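# Load the gear blank into the gear shaper chuck

## Task

Place the gear blank inside the gear shaper's chuck so it stays seated there once the robot lets go.

## Robot and tools

Robot: two arms, left_arm and right_arm, each with a two-finger gripper. Its fingers extend along the gripper's +z axis and close along its y axis. end_effector_position is the point between the pads, about 1 cm short of the fingertips. Base positions in the scene frame: left_arm near (-0.004, +0.310, +0.004) m, right_arm near (-0.005, -0.293, +0.003) m. Both are almost level, with their z axes pointing nearly straight up.

Frames: the scene frame has its origin at table-top height, midway between the arms. +z points up, +x points out over the table, and +y points toward left_arm. Image left and right do not match arm names. Each arm reports its hand pose, velocities, targets and wrist-camera pose in its own base frame. Fixed cameras and the table use the scene frame. Reported positions can be off by a few centimetres, more at long reach.

Cameras: cam_high and cam_low are fixed on a beam behind the arms. cam_left_wrist and cam_right_wrist ride on the wrists. All are 672x504, and calibration lines are given for each.

execute_actions(actions, cameras): actions is a list of actions. Each action is a table of 1 to 15 rows, one row per 1/30 s step. A short table repeats its last row until step 15. Each row holds 14 numbers in [-1, 1] covering both arms, even if one arm is idle. Order: left dx, dy, dz, rx, ry, rz, opening, then the same seven for right. The six pose numbers are an offset from that arm's Hand target at the moment the action begins. They run along that arm's base axes, and rotation is about the Hand target's position. Every row counts from that same start, not from the row before. The next action starts from the new Hand target, so repeating an offset moves the arm again. Scale: 1.0 equals 0.6 m or 180 degrees, and rx, ry, rz form one rotation vector. To leave an arm's pose alone, send six zeros. Opening is absolute: +1 fully open (0.093 m), -1 closed. Always send the opening you want, since 0 is itself a command. An empty actions list returns images and the scene number. cameras takes names or ["all"].

move(target, speed, blend, opening_speed, grip_force, blocking, cameras): drives each gripper in a straight line. target is one 14-number row, or a list of up to 15 rows. Every row is an offset from the Hand targets held when the move starts, never from the previous row. speed is m/s, from 0.002 to 2.9, default 0.25; turning is capped at twice that in rad/s. You can give one value, or one per target. blend in m rounds corners between list targets; 0 stops at each. opening_speed is in scale units per second, minimum 0.2. grip_force is newtons per pad, from 10 to 50; it stays set, and values below 50 close slowly. blocking=false returns after about 0.5 s while the move continues. A move is capped at 10 s and does not avoid obstacles or the other arm. Fast moves overshoot and hit harder. Avoid paths near an arm's own base, since the elbow can whip round. The result adds a move: line: done (within 10 mm and 2 degrees), off_target, moving, held or fault. limits=paced means the pose was clipped, and limits=held means steps were withheld.

wait(seconds): lets time pass, 0 to 3600 s, and sends nothing new. stop(): brakes a running move. zoom_image(camera, region [x0,y0,x1,y1] px, at most 504x504): enlarges part of a camera's newest image. finished_scene(scene): ends the current scene for good; pass its number.

Results: end_effector_position (m) and end_effector_quat_wxyz are in the arm's base frame. Hand target is the last commanded pose after clipping, and the next offsets count from it. The gripper often stops short or sags. Check the result, then send the missing distance or undo any tilt. Each step's commanded orientation is limited to 40 degrees from the measured one. grip_measured uses the opening scale. The pads meet near -0.94, and each millimetre of object width adds about 0.0208. To grip a rigid part firmly, send about 0.41 below its width's reading. To release, send well above that reading. Keep sending the closing number while holding. Joint positions end with the pad gap in m. Joint torques follow joint order; the first three wrap at ±28 N m. A Joint velocities line reading within noise means the arm is still. Joint ranges (rad): waist -2.618 to 3.054, shoulder 0 to 3.142, elbow 0 to 3.142 (straight at 2.901), wrist pitch ±1.571, wrist yaw ±1.571, wrist roll ±2.094.

Avoid: dropping the blank or releasing it while it moves; letting anything fall off the table; hard hits on the shaper, table, bar, spacers, rail or back plate; contact between the two arms, including closing one gripper on the other's fingers; straining a wrist camera cable. A blocked arm keeps pushing until it is commanded back past the contact. Motors heat when holding loads, stretched out, or pushing. MOTOR HOT appears at 75 °C, and at 90 °C the arm folds and stops working. Loose objects may occasionally get nudged.

Each tool is called after "Call:" by a JSON object that holds its "op" and its "data", one argument or row to a line.

## Session

Call:
{"op": "execute_actions", "data": {
  "actions": [],
  "cameras": ["all"]
}}

Scene clock: 0.00 s.
left_arm: end_effector_position=(+0.3056, -0.1657, +0.3714) grip_measured=+1.000 end_effector_quat_wxyz=(+0.553, -0.201, +0.777, -0.224) | right_arm: end_effector_position=(+0.2173, +0.1099, +0.3579) grip_measured=+1.000 end_effector_quat_wxyz=(+0.430, +0.067, +0.879, +0.196)
Joint positions: left_arm=[-0.781 1.111 1.261 -0.512 -0.617 -0.853 0.093] | right_arm=[0.625 0.913 1.416 -1.106 0.227 0.658 0.093]
Joint velocities: within noise
Joint torques (N m): no reading
Heat: left arm: 33 °C; right arm: 33 °C.
Hand target: left_arm +0.3051, -0.1660, +0.3729; +0.553, -0.200, +0.777, -0.225 | right_arm +0.2185, +0.1104, +0.3642; +0.438, +0.068, +0.873, +0.201
Tool commands: left_gripper/opening=+1.0 right_gripper/opening=+1.0

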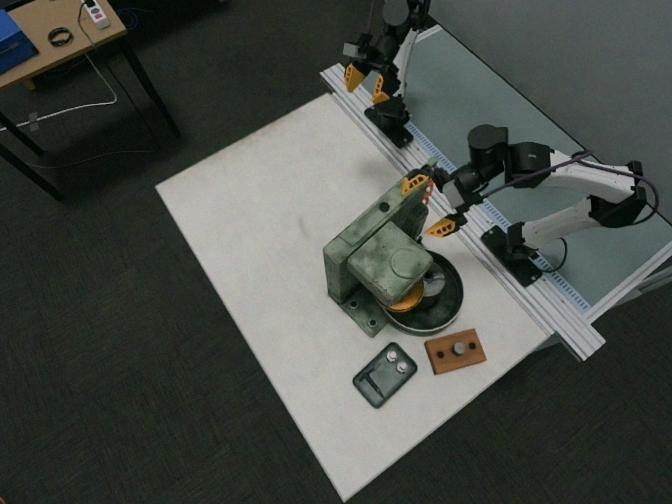

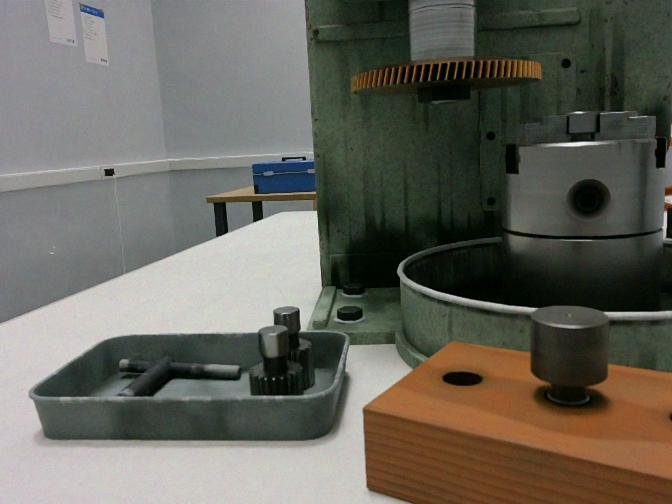

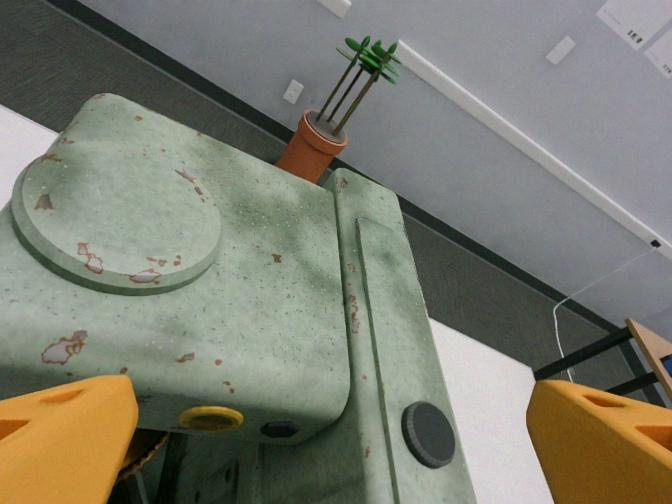

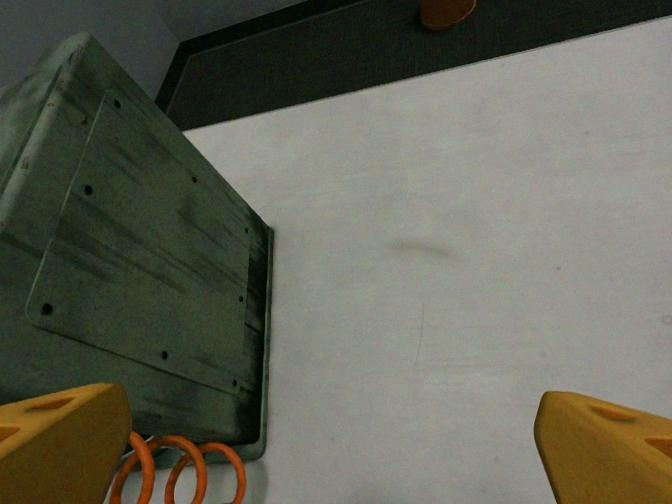

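Call:
{"op": "zoom_image", "data": {
  "camera": "cam_low",
  "region": [400, 50, 672, 254]
}}

Call:
{"op": "zoom_image", "data": {
  "camera": "cam_low",
  "region": [360, 280, 672, 504]
}}

Call:
{"op": "zoom_image", "data": {
  "camera": "cam_high",
  "region": [310, 190, 510, 340]
}}

Call:
{"op": "zoom_image", "data": {
  "camera": "cam_high",
  "region": [340, 310, 500, 430]
}}

Call:
{"op": "zoom_image", "data": {
  "camera": "cam_low",
  "region": [20, 280, 360, 460]
}}

Scaled by 1.853 from the camera's image (finer frame: 960x720).

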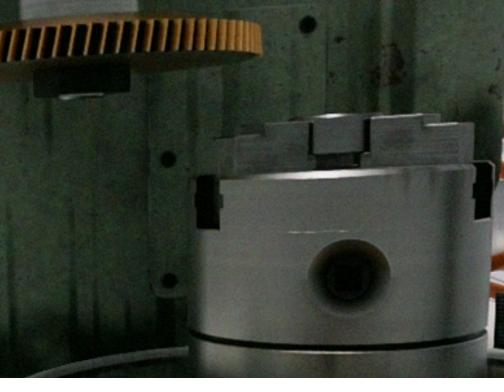

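Scaled by 1.615 from the camera's image (finer frame: 960x720).

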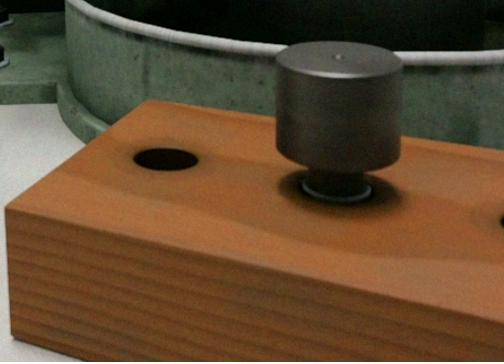

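Scaled by 2.520 from the camera's image (finer frame: 960x720).

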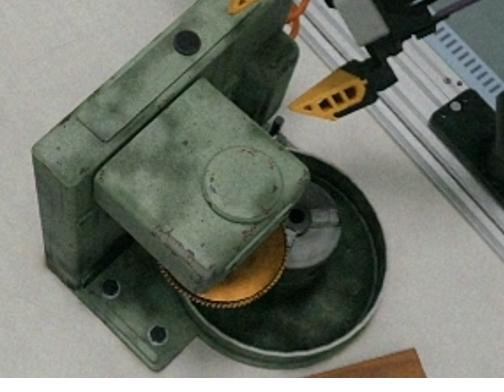

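Scaled by 3.150 from the camera's image (finer frame: 960x720).

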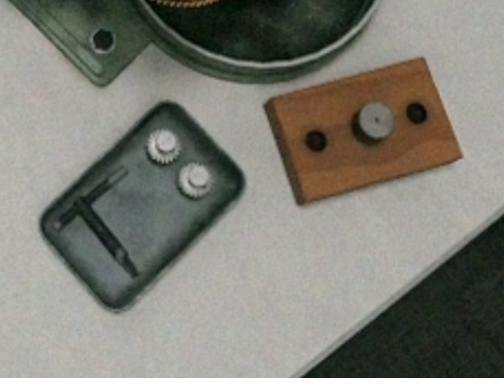

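Scaled by 1.482 from the camera's image (finer frame: 960x720).

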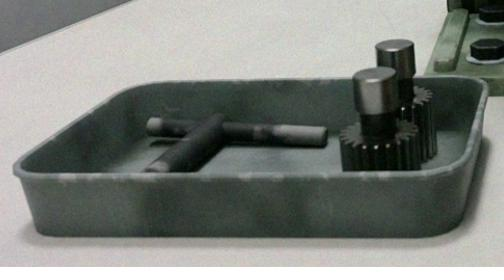

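Call:
{"op": "move", "data": {
  "target": [
    [-0.1418, 0.1433, 0.0150, 0.08, 0.083, 0.0156, 1.0, 0, 0, 0, 0, 0, 0, 1.0],
    [-0.0797, 0.4197, -0.36, 0.1612, 0.1663, 0.0312, 1.0, 0, 0, 0, 0, 0, 0, 1.0]
  ],
  "blend": [0.06, 0],
  "speed": 0.3,
  "cameras": ["all"]
}}

Scene clock: 156.63 s.
left_arm: end_effector_position=(+0.2578, +0.0857, +0.1640) grip_measured=+1.000 end_effector_quat_wxyz=(+0.384, -0.149, +0.909, +0.062) | right_arm: end_effector_position=(+0.2173, +0.1099, +0.3579) grip_measured=+1.000 end_effector_quat_wxyz=(+0.430, +0.067, +0.879, +0.196)
Joint positions: left_arm=[0.321 0.853 0.695 -0.613 0 -0.004 0.093] | right_arm=[0.625 0.913 1.416 -1.106 0.227 0.658 0.093]
Joint torques (N m): left_arm=[0.79 -0.85 5.44 2.44 0.05 0.13] | right_arm=[-0.21 -0.47 7.84 2.18 0.16 0]
Heat: left arm: 43 °C; right arm: 44 °C.
Hand target: left_arm +0.2573, +0.0859, +0.1570; +0.378, -0.145, +0.913, +0.060 | right_arm +0.2185, +0.1104, +0.3642; +0.438, +0.068, +0.873, +0.201
Off the commanded pose: left_arm 0.007 m, 1 deg | right_arm 0.006 m, 1 deg.
move: done
cam_left_wrist: T_world_to_cam=[[0.32788, -0.94463, 0.01272, -0.00485], [-0.88358, -0.3114, -0.34974, 0.3489], [0.33433, 0.10344, -0.93676, 0.14577]] pos_world=[0.26114, 0.08899, 0.25864]

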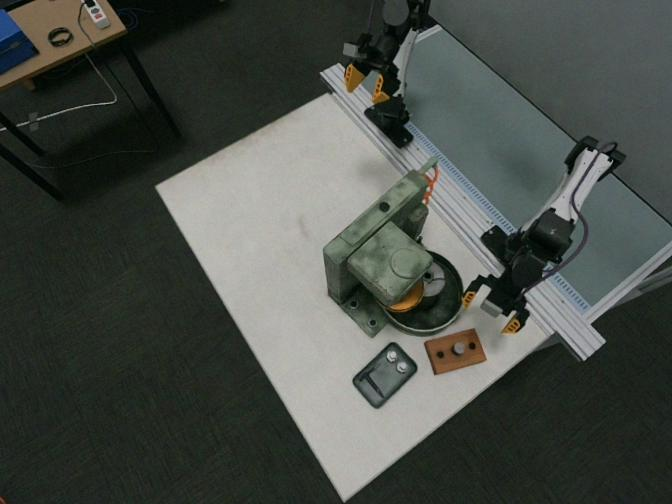

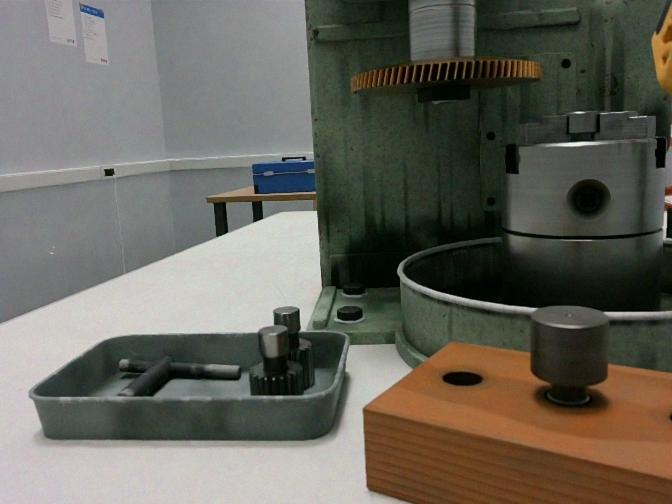

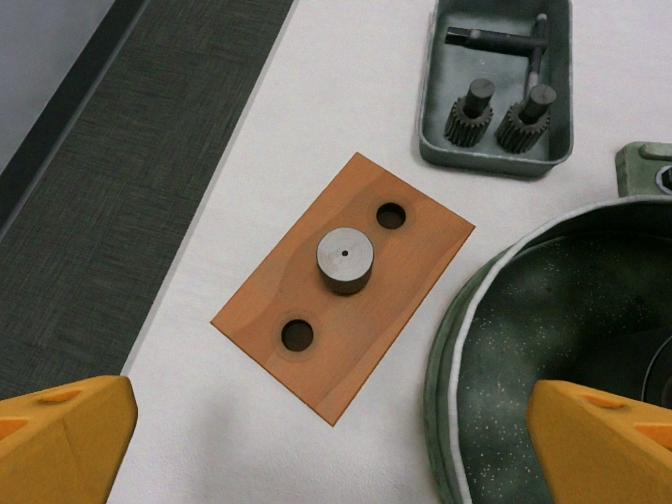

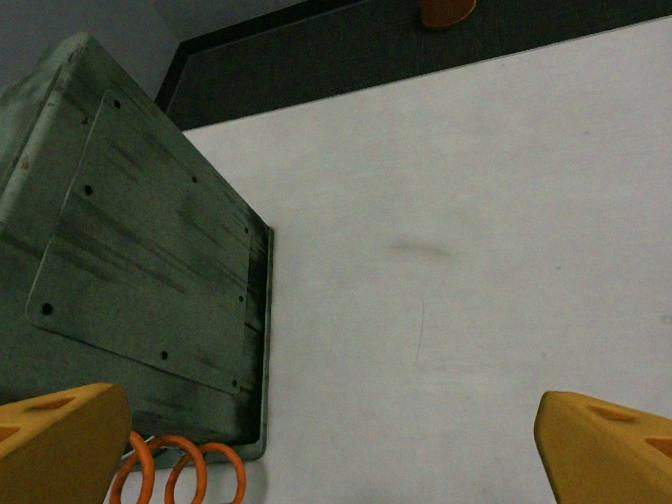

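Call:
{"op": "zoom_image", "data": {
  "camera": "cam_left_wrist",
  "region": [200, 150, 490, 430]
}}

Call:
{"op": "zoom_image", "data": {
  "camera": "cam_left_wrist",
  "region": [420, 0, 672, 200]
}}

Scaled by 1.738 from the camera's image (finer frame: 960x720).

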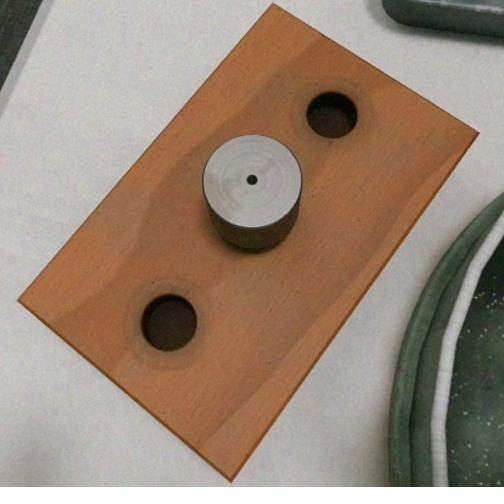

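Scaled by 2.000 from the camera's image (finer frame: 960x720).

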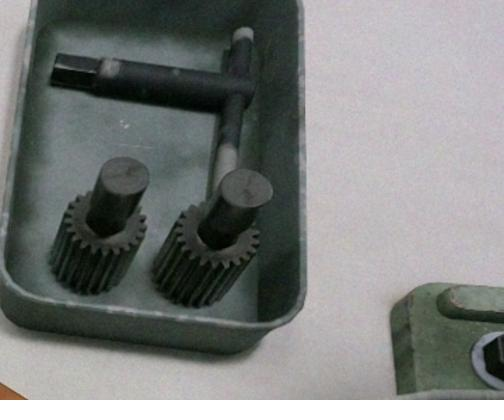

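Call:
{"op": "move", "data": {
  "target": [0.0652, 0.0153, -0.0985, 0, 0, 0, 1.0, 0, 0, 0, 0, 0, 0, 1.0],
  "speed": 0.2,
  "cameras": ["cam_low", "cam_left_wrist"]
}}

Scene clock: 211.50 s.
left_arm: end_effector_position=(+0.2972, +0.0971, +0.1047) grip_measured=+1.000 end_effector_quat_wxyz=(+0.384, -0.147, +0.910, +0.060) | right_arm: end_effector_position=(+0.2173, +0.1099, +0.3579) grip_measured=+1.000 end_effector_quat_wxyz=(+0.430, +0.067, +0.879, +0.196)
Joint positions: left_arm=[0.316 1.09 0.554 -0.237 0 -0.003 0.093] | right_arm=[0.625 0.913 1.416 -1.106 0.227 0.658 0.093]
Joint torques (N m): left_arm=[-0.77 -2.24 5.42 2.43 -0.08 0.01] | right_arm=[-0.21 -0.44 7.86 2.18 0.16 0]
Heat: left arm: 41 °C; right arm: 46 °C.
Hand target: left_arm +0.2964, +0.0950, +0.0978; +0.378, -0.145, +0.913, +0.060 | right_arm +0.2185, +0.1104, +0.3642; +0.438, +0.068, +0.873, +0.201
Off the commanded pose: left_arm 0.007 m, 1 deg | right_arm 0.006 m, 1 deg.
move: done
cam_left_wrist: T_world_to_cam=[[0.3228, -0.94638, 0.01298, -0.00456], [-0.88573, -0.3069, -0.34827, 0.36664], [0.33358, 0.10092, -0.9373, 0.07638]] pos_world=[0.30074, 0.1005, 0.19934]

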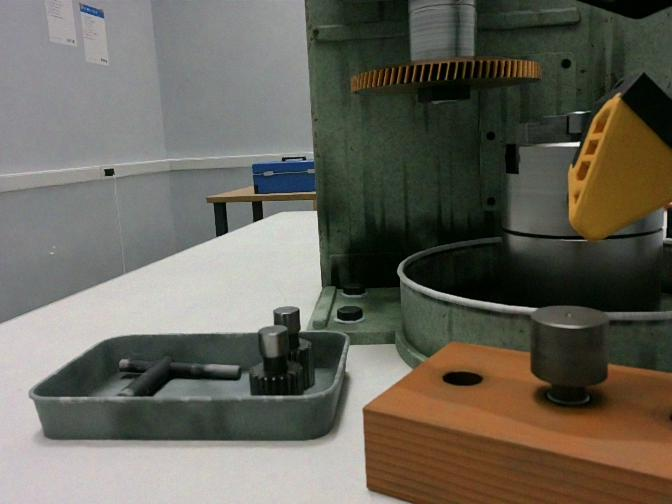

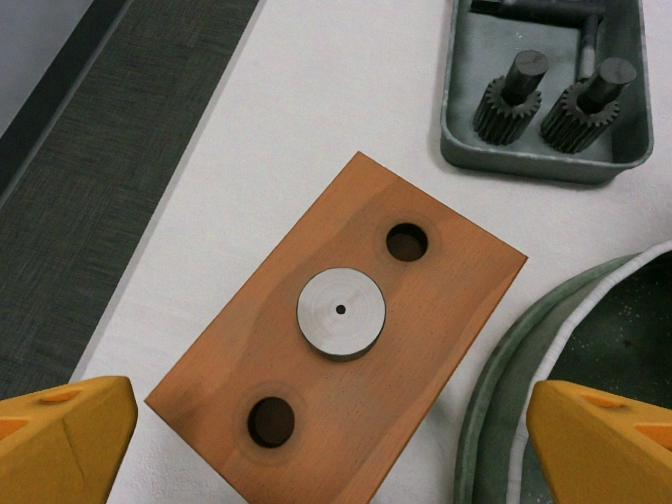

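Call:
{"op": "zoom_image", "data": {
  "camera": "cam_low",
  "region": [500, 40, 672, 270]
}}

Call:
{"op": "zoom_image", "data": {
  "camera": "cam_left_wrist",
  "region": [240, 220, 500, 460]
}}

Scaled by 2.191 from the camera's image (finer frame: 960x720).

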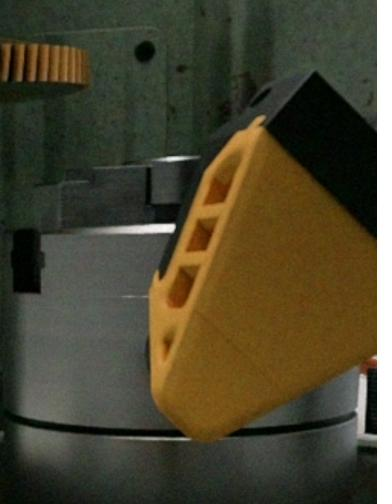

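Scaled by 1.938 from the camera's image (finer frame: 960x720).

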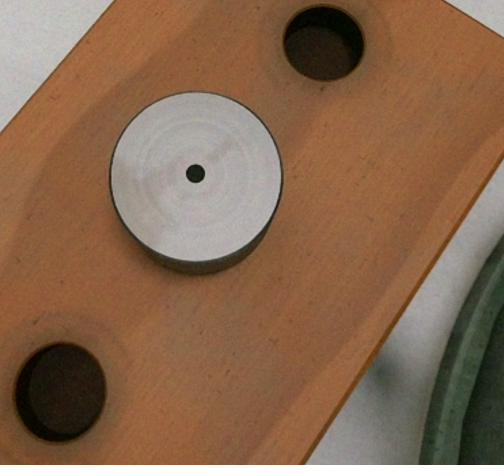

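Call:
{"op": "move", "data": {
  "target": [0.0552, 0.0153, -0.0675, 0.0070, 0.0023, 0, 1.0, 0, 0, 0, 0, 0, 0, 1.0],
  "speed": 0.12,
  "cameras": ["cam_low", "cam_left_wrist"]
}}

Scene clock: 279.63 s.
left_arm: end_effector_position=(+0.3307, +0.1062, +0.0638) grip_measured=+1.000 end_effector_quat_wxyz=(+0.382, -0.144, +0.910, +0.067) | right_arm: end_effector_position=(+0.2173, +0.1099, +0.3579) grip_measured=+1.000 end_effector_quat_wxyz=(+0.430, +0.067, +0.879, +0.196)
Joint positions: left_arm=[0.3 1.353 0.534 0.044 -0.022 -0.005 0.093] | right_arm=[0.625 0.913 1.416 -1.106 0.227 0.658 0.093]
Joint torques (N m): left_arm=[-0.79 -3.74 5.04 2.45 -0.16 0.07] | right_arm=[-0.23 -0.44 7.86 2.18 0.15 0]
Heat: left arm: 43 °C; right arm: 48 °C.
Hand target: left_arm +0.3295, +0.1043, +0.0574; +0.376, -0.140, +0.913, +0.070 | right_arm +0.2185, +0.1104, +0.3642; +0.438, +0.068, +0.873, +0.201
Off the commanded pose: left_arm 0.007 m, 1 deg | right_arm 0.006 m, 1 deg.
move: done
cam_left_wrist: T_world_to_cam=[[0.32398, -0.94606, -0.0017, -0.00578], [-0.88751, -0.30331, -0.3469, 0.38499], [0.32767, 0.1139, -0.9379, 0.02656]] pos_world=[0.33485, 0.10827, 0.15846]

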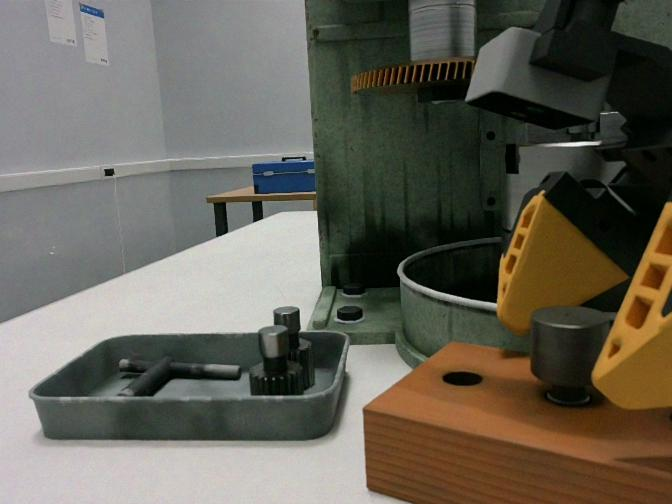

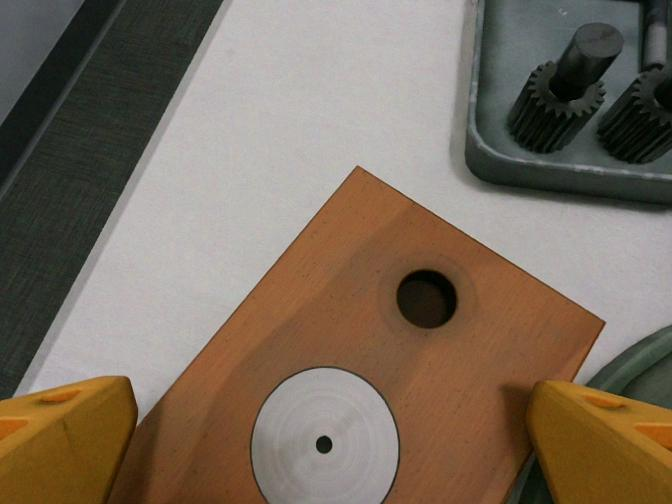

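Call:
{"op": "move", "data": {
  "target": [0, 0, 0, 0, 0, 0, -0.8, 0, 0, 0, 0, 0, 0, 1.0],
  "opening_speed": 1.2,
  "cameras": ["cam_low", "cam_left_wrist"]
}}

Scene clock: 313.10 s.
left_arm: end_effector_position=(+0.3310, +0.1059, +0.0640) grip_measured=-0.524 end_effector_quat_wxyz=(+0.382, -0.144, +0.910, +0.067) | right_arm: end_effector_position=(+0.2173, +0.1099, +0.3579) grip_measured=+1.000 end_effector_quat_wxyz=(+0.430, +0.067, +0.879, +0.196)
Joint positions: left_arm=[0.298 1.353 0.534 0.045 -0.023 -0.005 0.02] | right_arm=[0.625 0.913 1.416 -1.106 0.227 0.658 0.093]
Joint torques (N m): left_arm=[-0.75 -3.73 5.03 2.47 -0.16 0.07] | right_arm=[-0.2 -0.47 7.84 2.18 0.16 0]
Heat: left arm: 45 °C; right arm: 48 °C.
Hand target: left_arm +0.3296, +0.1042, +0.0574; +0.376, -0.140, +0.913, +0.070 | right_arm +0.2185, +0.1104, +0.3642; +0.438, +0.068, +0.873, +0.201
Off the commanded pose: left_arm 0.007 m, 1 deg | right_arm 0.006 m, 1 deg.
move: done
cam_left_wrist: T_world_to_cam=[[0.32325, -0.94631, -0.00251, -0.00583], [-0.88747, -0.30223, -0.34792, 0.38515], [0.32848, 0.1147, -0.93752, 0.02631]] pos_world=[0.33505, 0.10787, 0.15865]

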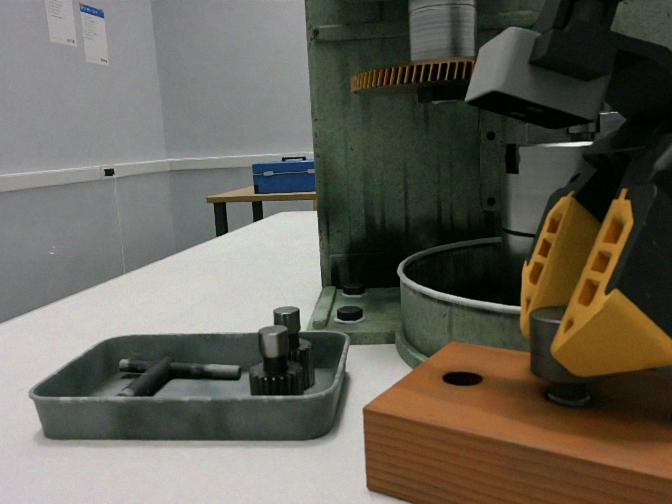

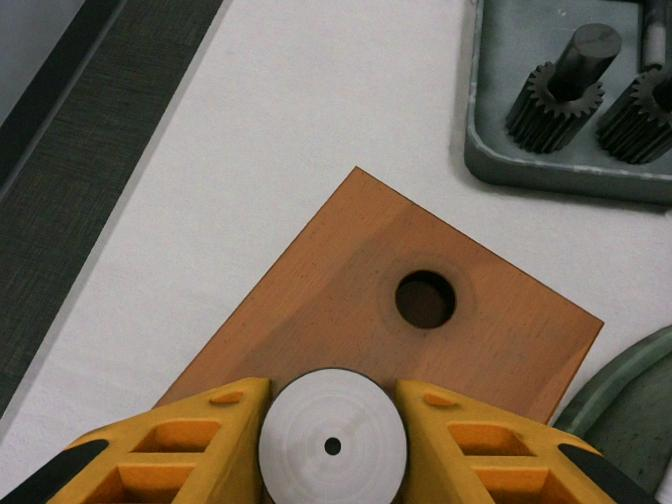

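Call:
{"op": "zoom_image", "data": {
  "camera": "cam_low",
  "region": [480, 260, 672, 430]
}}

Scaled by 2.625 from the camera's image (finer frame: 960x720).

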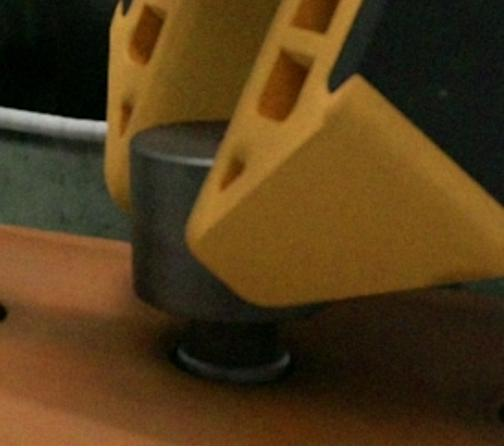

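Call:
{"op": "move", "data": {
  "target": [
    [-0.0006, -0.0028, 0.125, 0, 0, 0, -0.8, 0, 0, 0, 0, 0, 0, 1.0],
    [-0.186, -0.2603, 0.306, 0.0009, 0.0039, -0.175, -0.8, 0, 0, 0, 0, 0, 0, 1.0]
  ],
  "blend": [0.015, 0],
  "speed": [0.1, 0.25],
  "cameras": ["all"]
}}

Scene clock: 355.77 s.
left_arm: end_effector_position=(+0.2137, -0.0507, +0.2250) grip_measured=-0.511 end_effector_quat_wxyz=(+0.353, +0.118, +0.928, -0.031) | right_arm: end_effector_position=(+0.2173, +0.1099, +0.3579) grip_measured=+1.000 end_effector_quat_wxyz=(+0.430, +0.067, +0.879, +0.196)
Joint positions: left_arm=[-0.253 0.774 0.978 -1.051 -0.026 0.01 0.021] | right_arm=[0.625 0.913 1.416 -1.106 0.227 0.658 0.093]
Joint torques (N m): left_arm=[-0.72 -0.51 9.07 2.35 -0.18 -0.06] | right_arm=[-0.21 -0.47 7.84 2.19 0.16 0]
Heat: left arm: 46 °C; right arm: 49 °C.
Hand target: left_arm +0.2180, -0.0519, +0.2410; +0.376, +0.114, +0.919, -0.032 | right_arm +0.2185, +0.1104, +0.3642; +0.438, +0.068, +0.873, +0.201
Off the commanded pose: left_arm 0.017 m, 3 deg | right_arm 0.006 m, 1 deg.
move: off_target (left_arm)
cam_left_wrist: T_world_to_cam=[[-0.2301, -0.97303, -0.01657, 0.00434], [-0.93353, 0.22551, -0.2787, 0.31077], [0.27492, -0.04866, -0.96024, 0.24201]] pos_world=[0.22458, -0.05408, 0.31907]

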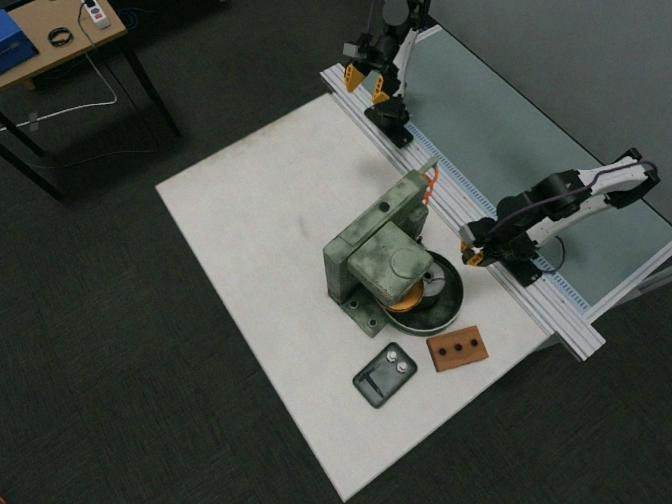

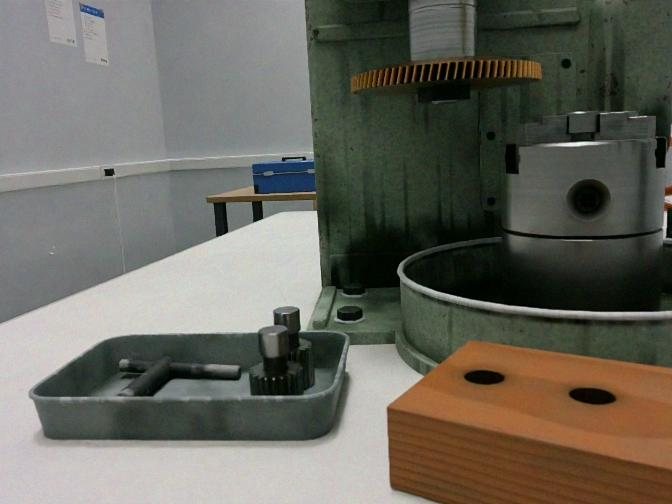

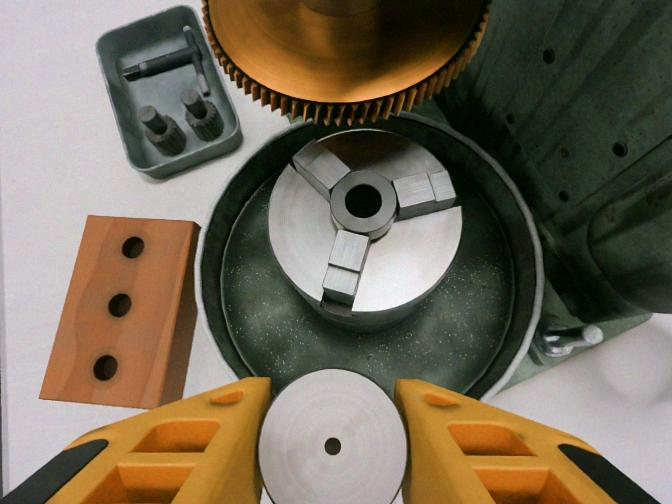

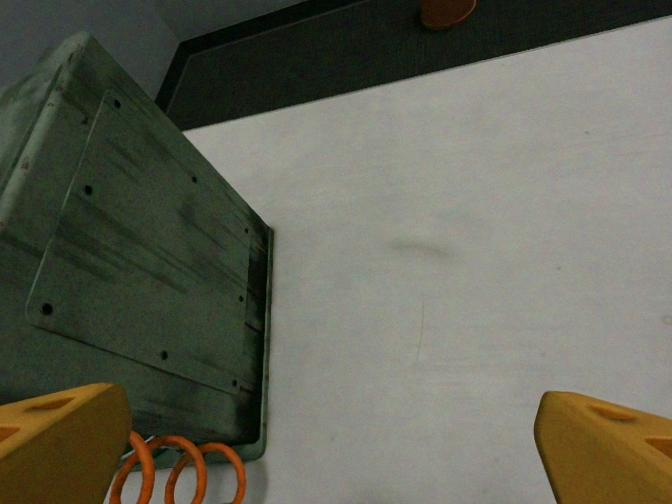

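Call:
{"op": "zoom_image", "data": {
  "camera": "cam_left_wrist",
  "region": [260, 110, 470, 330]
}}

Call:
{"op": "zoom_image", "data": {
  "camera": "cam_left_wrist",
  "region": [180, 340, 480, 504]
}}

Call:
{"op": "zoom_image", "data": {
  "camera": "cam_low",
  "region": [470, 90, 672, 310]
}}

Scaled by 2.291 from the camera's image (finer frame: 960x720).

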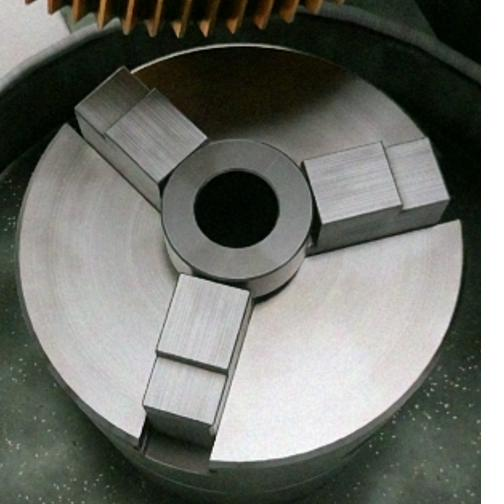

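Scaled by 1.680 from the camera's image (finer frame: 960x720).

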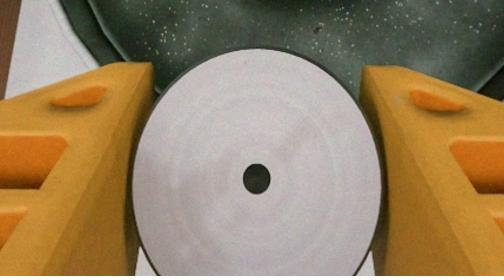

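Scaled by 2.291 from the camera's image (finer frame: 960x720).

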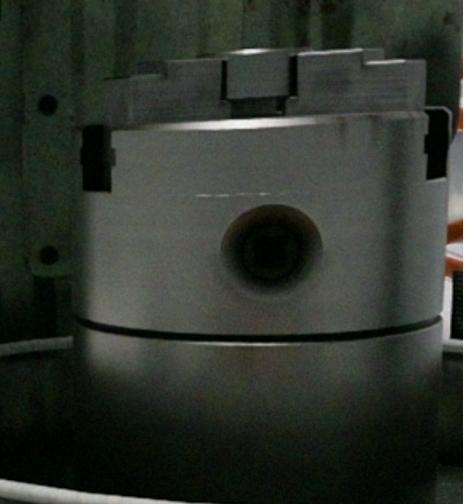

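Call:
{"op": "move", "data": {
  "target": [0.0745, -0.0283, 0, -0.0050, -0.0200, -0.0005, -0.8, 0, 0, 0, 0, 0, 0, 1.0],
  "speed": 0.12,
  "cameras": ["cam_low", "cam_left_wrist"]
}}

Scene clock: 460.67 s.
left_arm: end_effector_position=(+0.2549, -0.0663, +0.2301) grip_measured=-0.511 end_effector_quat_wxyz=(+0.384, +0.117, +0.915, -0.034) | right_arm: end_effector_position=(+0.2173, +0.1099, +0.3579) grip_measured=+1.000 end_effector_quat_wxyz=(+0.430, +0.067, +0.879, +0.196)
Joint positions: left_arm=[-0.286 0.884 0.978 -0.874 -0.05 -0.011 0.021] | right_arm=[0.625 0.913 1.416 -1.106 0.227 0.658 0.093]
Joint torques (N m): left_arm=[-0.73 -1.05 7.62 2.73 -0.18 -0.08] | right_arm=[-0.2 -0.46 7.86 2.18 0.16 0]
Heat: left arm: 47 °C; right arm: 50 °C.
Hand target: left_arm +0.2627, -0.0690, +0.2409; +0.405, +0.113, +0.907, -0.036 | right_arm +0.2185, +0.1104, +0.3642; +0.438, +0.068, +0.873, +0.201
Off the commanded pose: left_arm 0.014 m, 3 deg | right_arm 0.006 m, 1 deg.
move: off_target (left_arm)
cam_left_wrist: T_world_to_cam=[[-0.23071, -0.97287, -0.01706, -0.001], [-0.91265, 0.22244, -0.34292, 0.36335], [0.33742, -0.06354, -0.93921, 0.21315]] pos_world=[0.25946, -0.06825, 0.32478]

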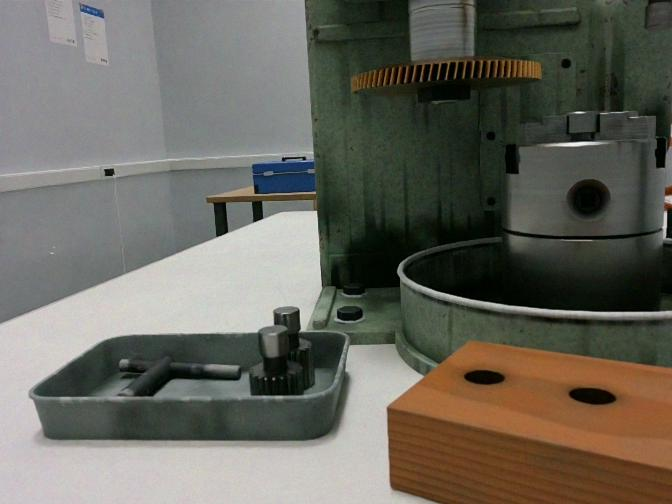

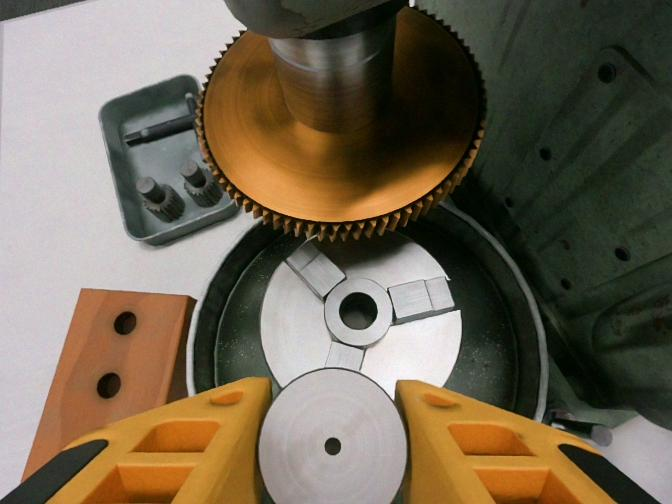

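Call:
{"op": "zoom_image", "data": {
  "camera": "cam_low",
  "region": [560, 0, 672, 130]
}}

Call:
{"op": "zoom_image", "data": {
  "camera": "cam_left_wrist",
  "region": [230, 190, 490, 470]
}}

Scaled by 3.877 from the camera's image (finer frame: 960x720).

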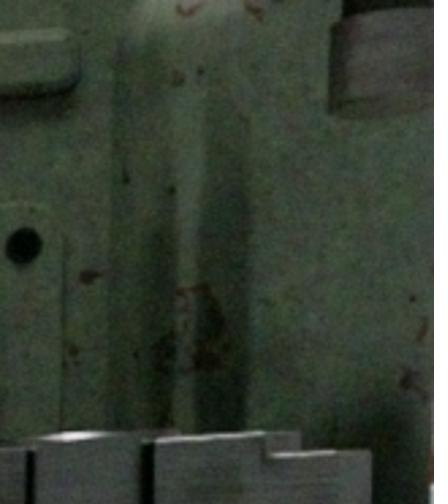

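Scaled by 1.800 from the camera's image (finer frame: 960x720).

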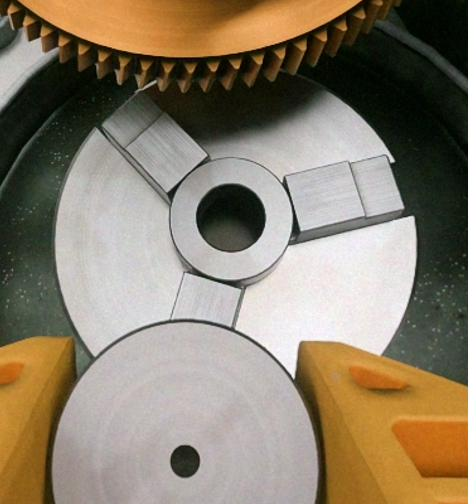

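Call:
{"op": "move", "data": {
  "target": [0.0072, -0.0092, -0.0715, -0.0001, 0.0108, 0.0003, -0.8, 0, 0, 0, 0, 0, 0, 1.0],
  "speed": 0.08,
  "cameras": ["cam_low", "cam_left_wrist"]
}}

Scene clock: 610.87 s.
left_arm: end_effector_position=(+0.2617, -0.0722, +0.1962) grip_measured=-0.511 end_effector_quat_wxyz=(+0.378, +0.115, +0.918, -0.038) | right_arm: end_effector_position=(+0.2173, +0.1099, +0.3579) grip_measured=+1.000 end_effector_quat_wxyz=(+0.430, +0.067, +0.879, +0.196)
Joint positions: left_arm=[-0.305 0.891 0.85 -0.751 -0.057 -0.032 0.021] | right_arm=[0.625 0.913 1.416 -1.106 0.227 0.658 0.093]
Joint torques (N m): left_arm=[-0.77 -1.31 5.93 2.73 -0.17 -0.06] | right_arm=[-0.21 -0.46 7.84 2.19 0.16 0.01]
Heat: left arm: 51 °C; right arm: 51 °C.
Hand target: left_arm +0.2670, -0.0745, +0.1981; +0.390, +0.111, +0.913, -0.038 | right_arm +0.2185, +0.1104, +0.3642; +0.438, +0.068, +0.873, +0.201
Off the commanded pose: left_arm 0.006 m, 1 deg | right_arm 0.006 m, 1 deg.
move: done
cam_left_wrist: T_world_to_cam=[[-0.22936, -0.97331, -0.0081, -0.00795], [-0.91765, 0.219, -0.3316, 0.3581], [0.32453, -0.06862, -0.94338, 0.18243]] pos_world=[0.26758, -0.07364, 0.29079]

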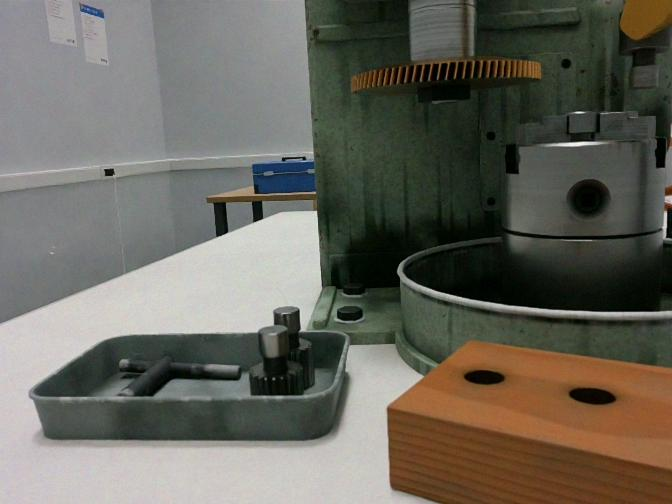

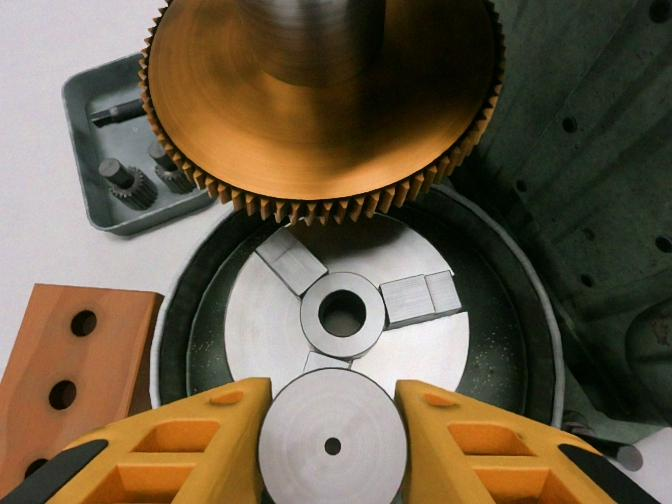

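Call:
{"op": "zoom_image", "data": {
  "camera": "cam_low",
  "region": [500, 0, 672, 160]
}}

Call:
{"op": "zoom_image", "data": {
  "camera": "cam_left_wrist",
  "region": [210, 200, 490, 480]
}}

Scaled by 2.930 from the camera's image (finer frame: 960x720).

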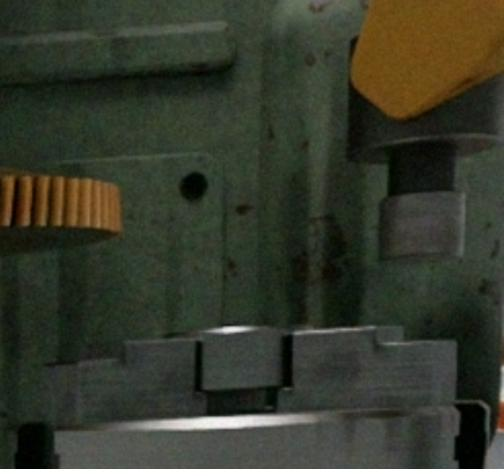

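Scaled by 1.800 from the camera's image (finer frame: 960x720).

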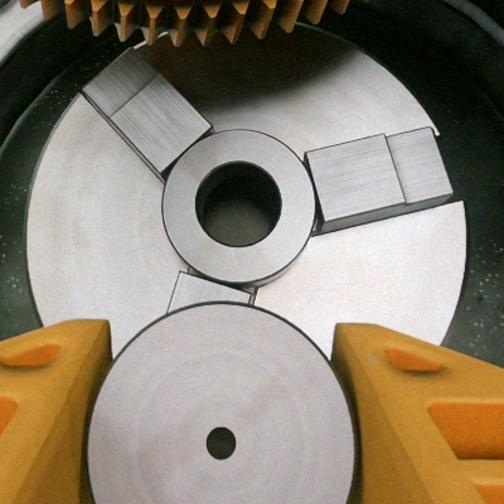

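Call:
{"op": "move", "data": {
  "target": [0.0615, -0.0210, 0.005, 0, 0, 0, -0.8, 0, 0, 0, 0, 0, 0, 1.0],
  "speed": 0.08,
  "cameras": ["cam_high", "cam_low", "cam_left_wrist"]
}}

Scene clock: 700.50 s.
left_arm: end_effector_position=(+0.2819, -0.0789, +0.1841) grip_measured=-0.511 end_effector_quat_wxyz=(+0.349, +0.117, +0.929, -0.031) | right_arm: end_effector_position=(+0.2173, +0.1099, +0.3579) grip_measured=+1.000 end_effector_quat_wxyz=(+0.430, +0.067, +0.879, +0.196)
Joint positions: left_arm=[-0.309 1.027 0.897 -0.727 -0.063 -0.035 0.021] | right_arm=[0.625 0.913 1.416 -1.106 0.227 0.658 0.093]
Joint torques (N m): left_arm=[-0.62 -0.72 8.73 3.23 -0.15 -0.05] | right_arm=[-0.21 -0.47 7.83 2.19 0.16 0]
Heat: left arm: 50 °C; right arm: 52 °C.
Hand target: left_arm +0.3039, -0.0871, +0.2011; +0.390, +0.111, +0.913, -0.038 | right_arm +0.2185, +0.1104, +0.3642; +0.438, +0.068, +0.873, +0.201
Off the commanded pose: left_arm 0.029 m, 5 deg | right_arm 0.006 m, 1 deg.
move: off_target (left_arm)
cam_left_wrist: T_world_to_cam=[[-0.22808, -0.97352, -0.01569, -0.00878], [-0.93631, 0.22373, -0.27067, 0.36858], [0.26701, -0.04704, -0.96254, 0.1854]] pos_world=[0.2936, -0.08229, 0.27808]

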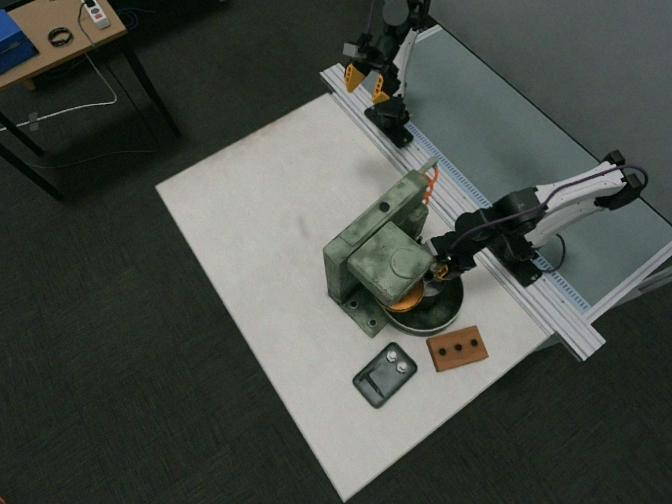

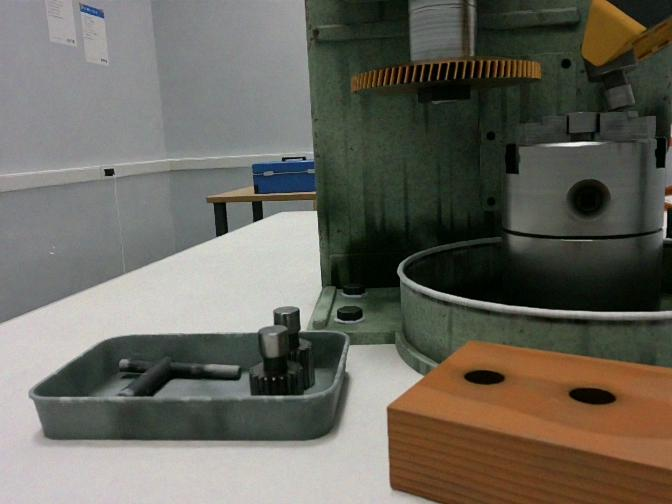

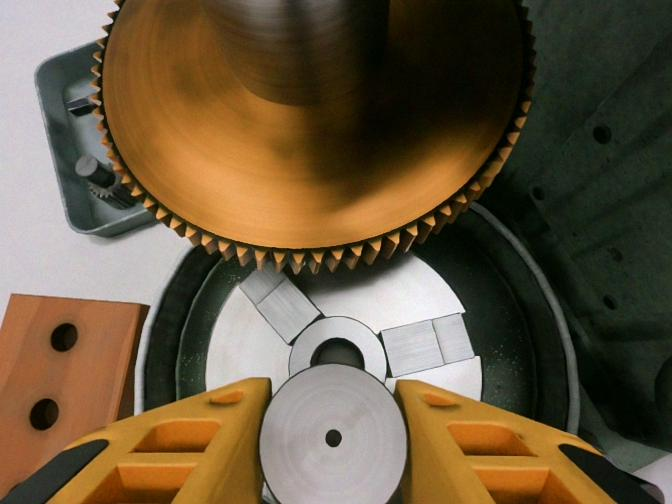

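Call:
{"op": "zoom_image", "data": {
  "camera": "cam_low",
  "region": [500, 0, 672, 160]
}}

Call:
{"op": "zoom_image", "data": {
  "camera": "cam_left_wrist",
  "region": [200, 240, 490, 504]
}}

Scaled by 2.930 from the camera's image (finer frame: 960x720).

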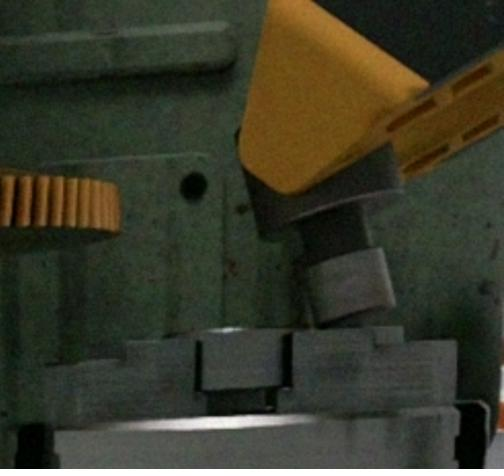

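Scaled by 1.738 from the camera's image (finer frame: 960x720).

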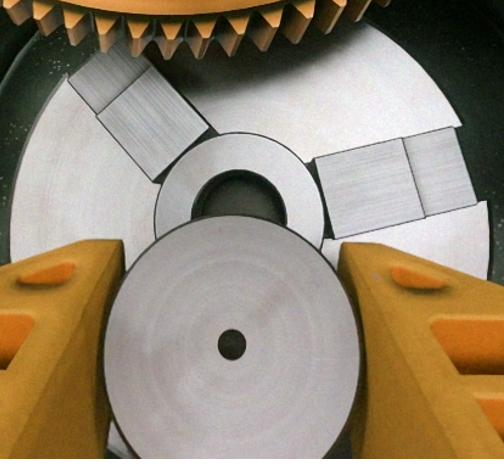

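Call:
{"op": "move", "data": {
  "target": [
    [-0.0298, 0.0102, 0.0398, 0, 0, 0, -0.8, 0, 0, 0, 0, 0, 0, 1.0],
    [-0.0007, 0.0013, 0.0448, -0.0120, -0.0485, -0.0010, -0.8, 0, 0, 0, 0, 0, 0, 1.0]
  ],
  "blend": [0.005, 0],
  "speed": 0.08,
  "cameras": ["cam_low", "cam_left_wrist"]
}}

Scene clock: 738.67 s.
left_arm: end_effector_position=(+0.3006, -0.0845, +0.2192) grip_measured=-0.511 end_effector_quat_wxyz=(+0.438, +0.109, +0.891, -0.046) | right_arm: end_effector_position=(+0.2173, +0.1099, +0.3579) grip_measured=+1.000 end_effector_quat_wxyz=(+0.430, +0.067, +0.879, +0.196)
Joint positions: left_arm=[-0.309 0.972 0.875 -0.563 -0.065 -0.035 0.021] | right_arm=[0.625 0.913 1.416 -1.106 0.227 0.658 0.093]
Joint torques (N m): left_arm=[-0.7 -3.96 6.04 2.94 -0.18 0.04] | right_arm=[-0.23 -0.46 7.84 2.19 0.16 0]
Heat: left arm: 51 °C; right arm: 52 °C.
Hand target: left_arm +0.3035, -0.0864, +0.2279; +0.460, +0.108, +0.880, -0.047 | right_arm +0.2185, +0.1104, +0.3642; +0.438, +0.068, +0.873, +0.201
Off the commanded pose: left_arm 0.009 m, 3 deg | right_arm 0.006 m, 1 deg.
move: off_target (left_arm)
cam_left_wrist: T_world_to_cam=[[-0.2251, -0.97433, -0.00115, -0.01362], [-0.86818, 0.20112, -0.45366, 0.41456], [0.44225, -0.10112, -0.89117, 0.14108]] pos_world=[0.29445, -0.08238, 0.31378]

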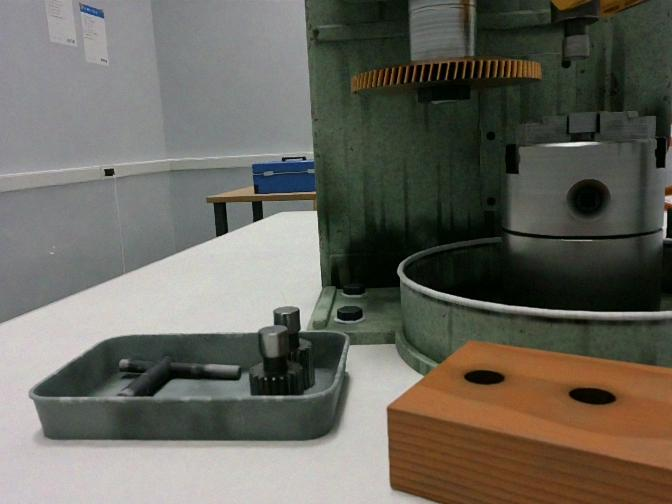

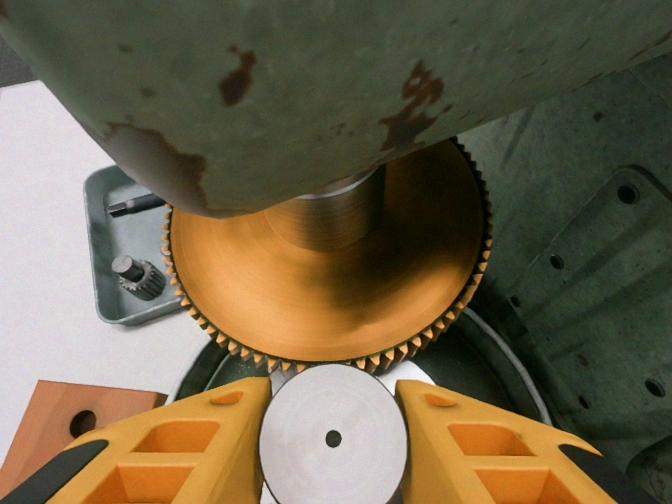

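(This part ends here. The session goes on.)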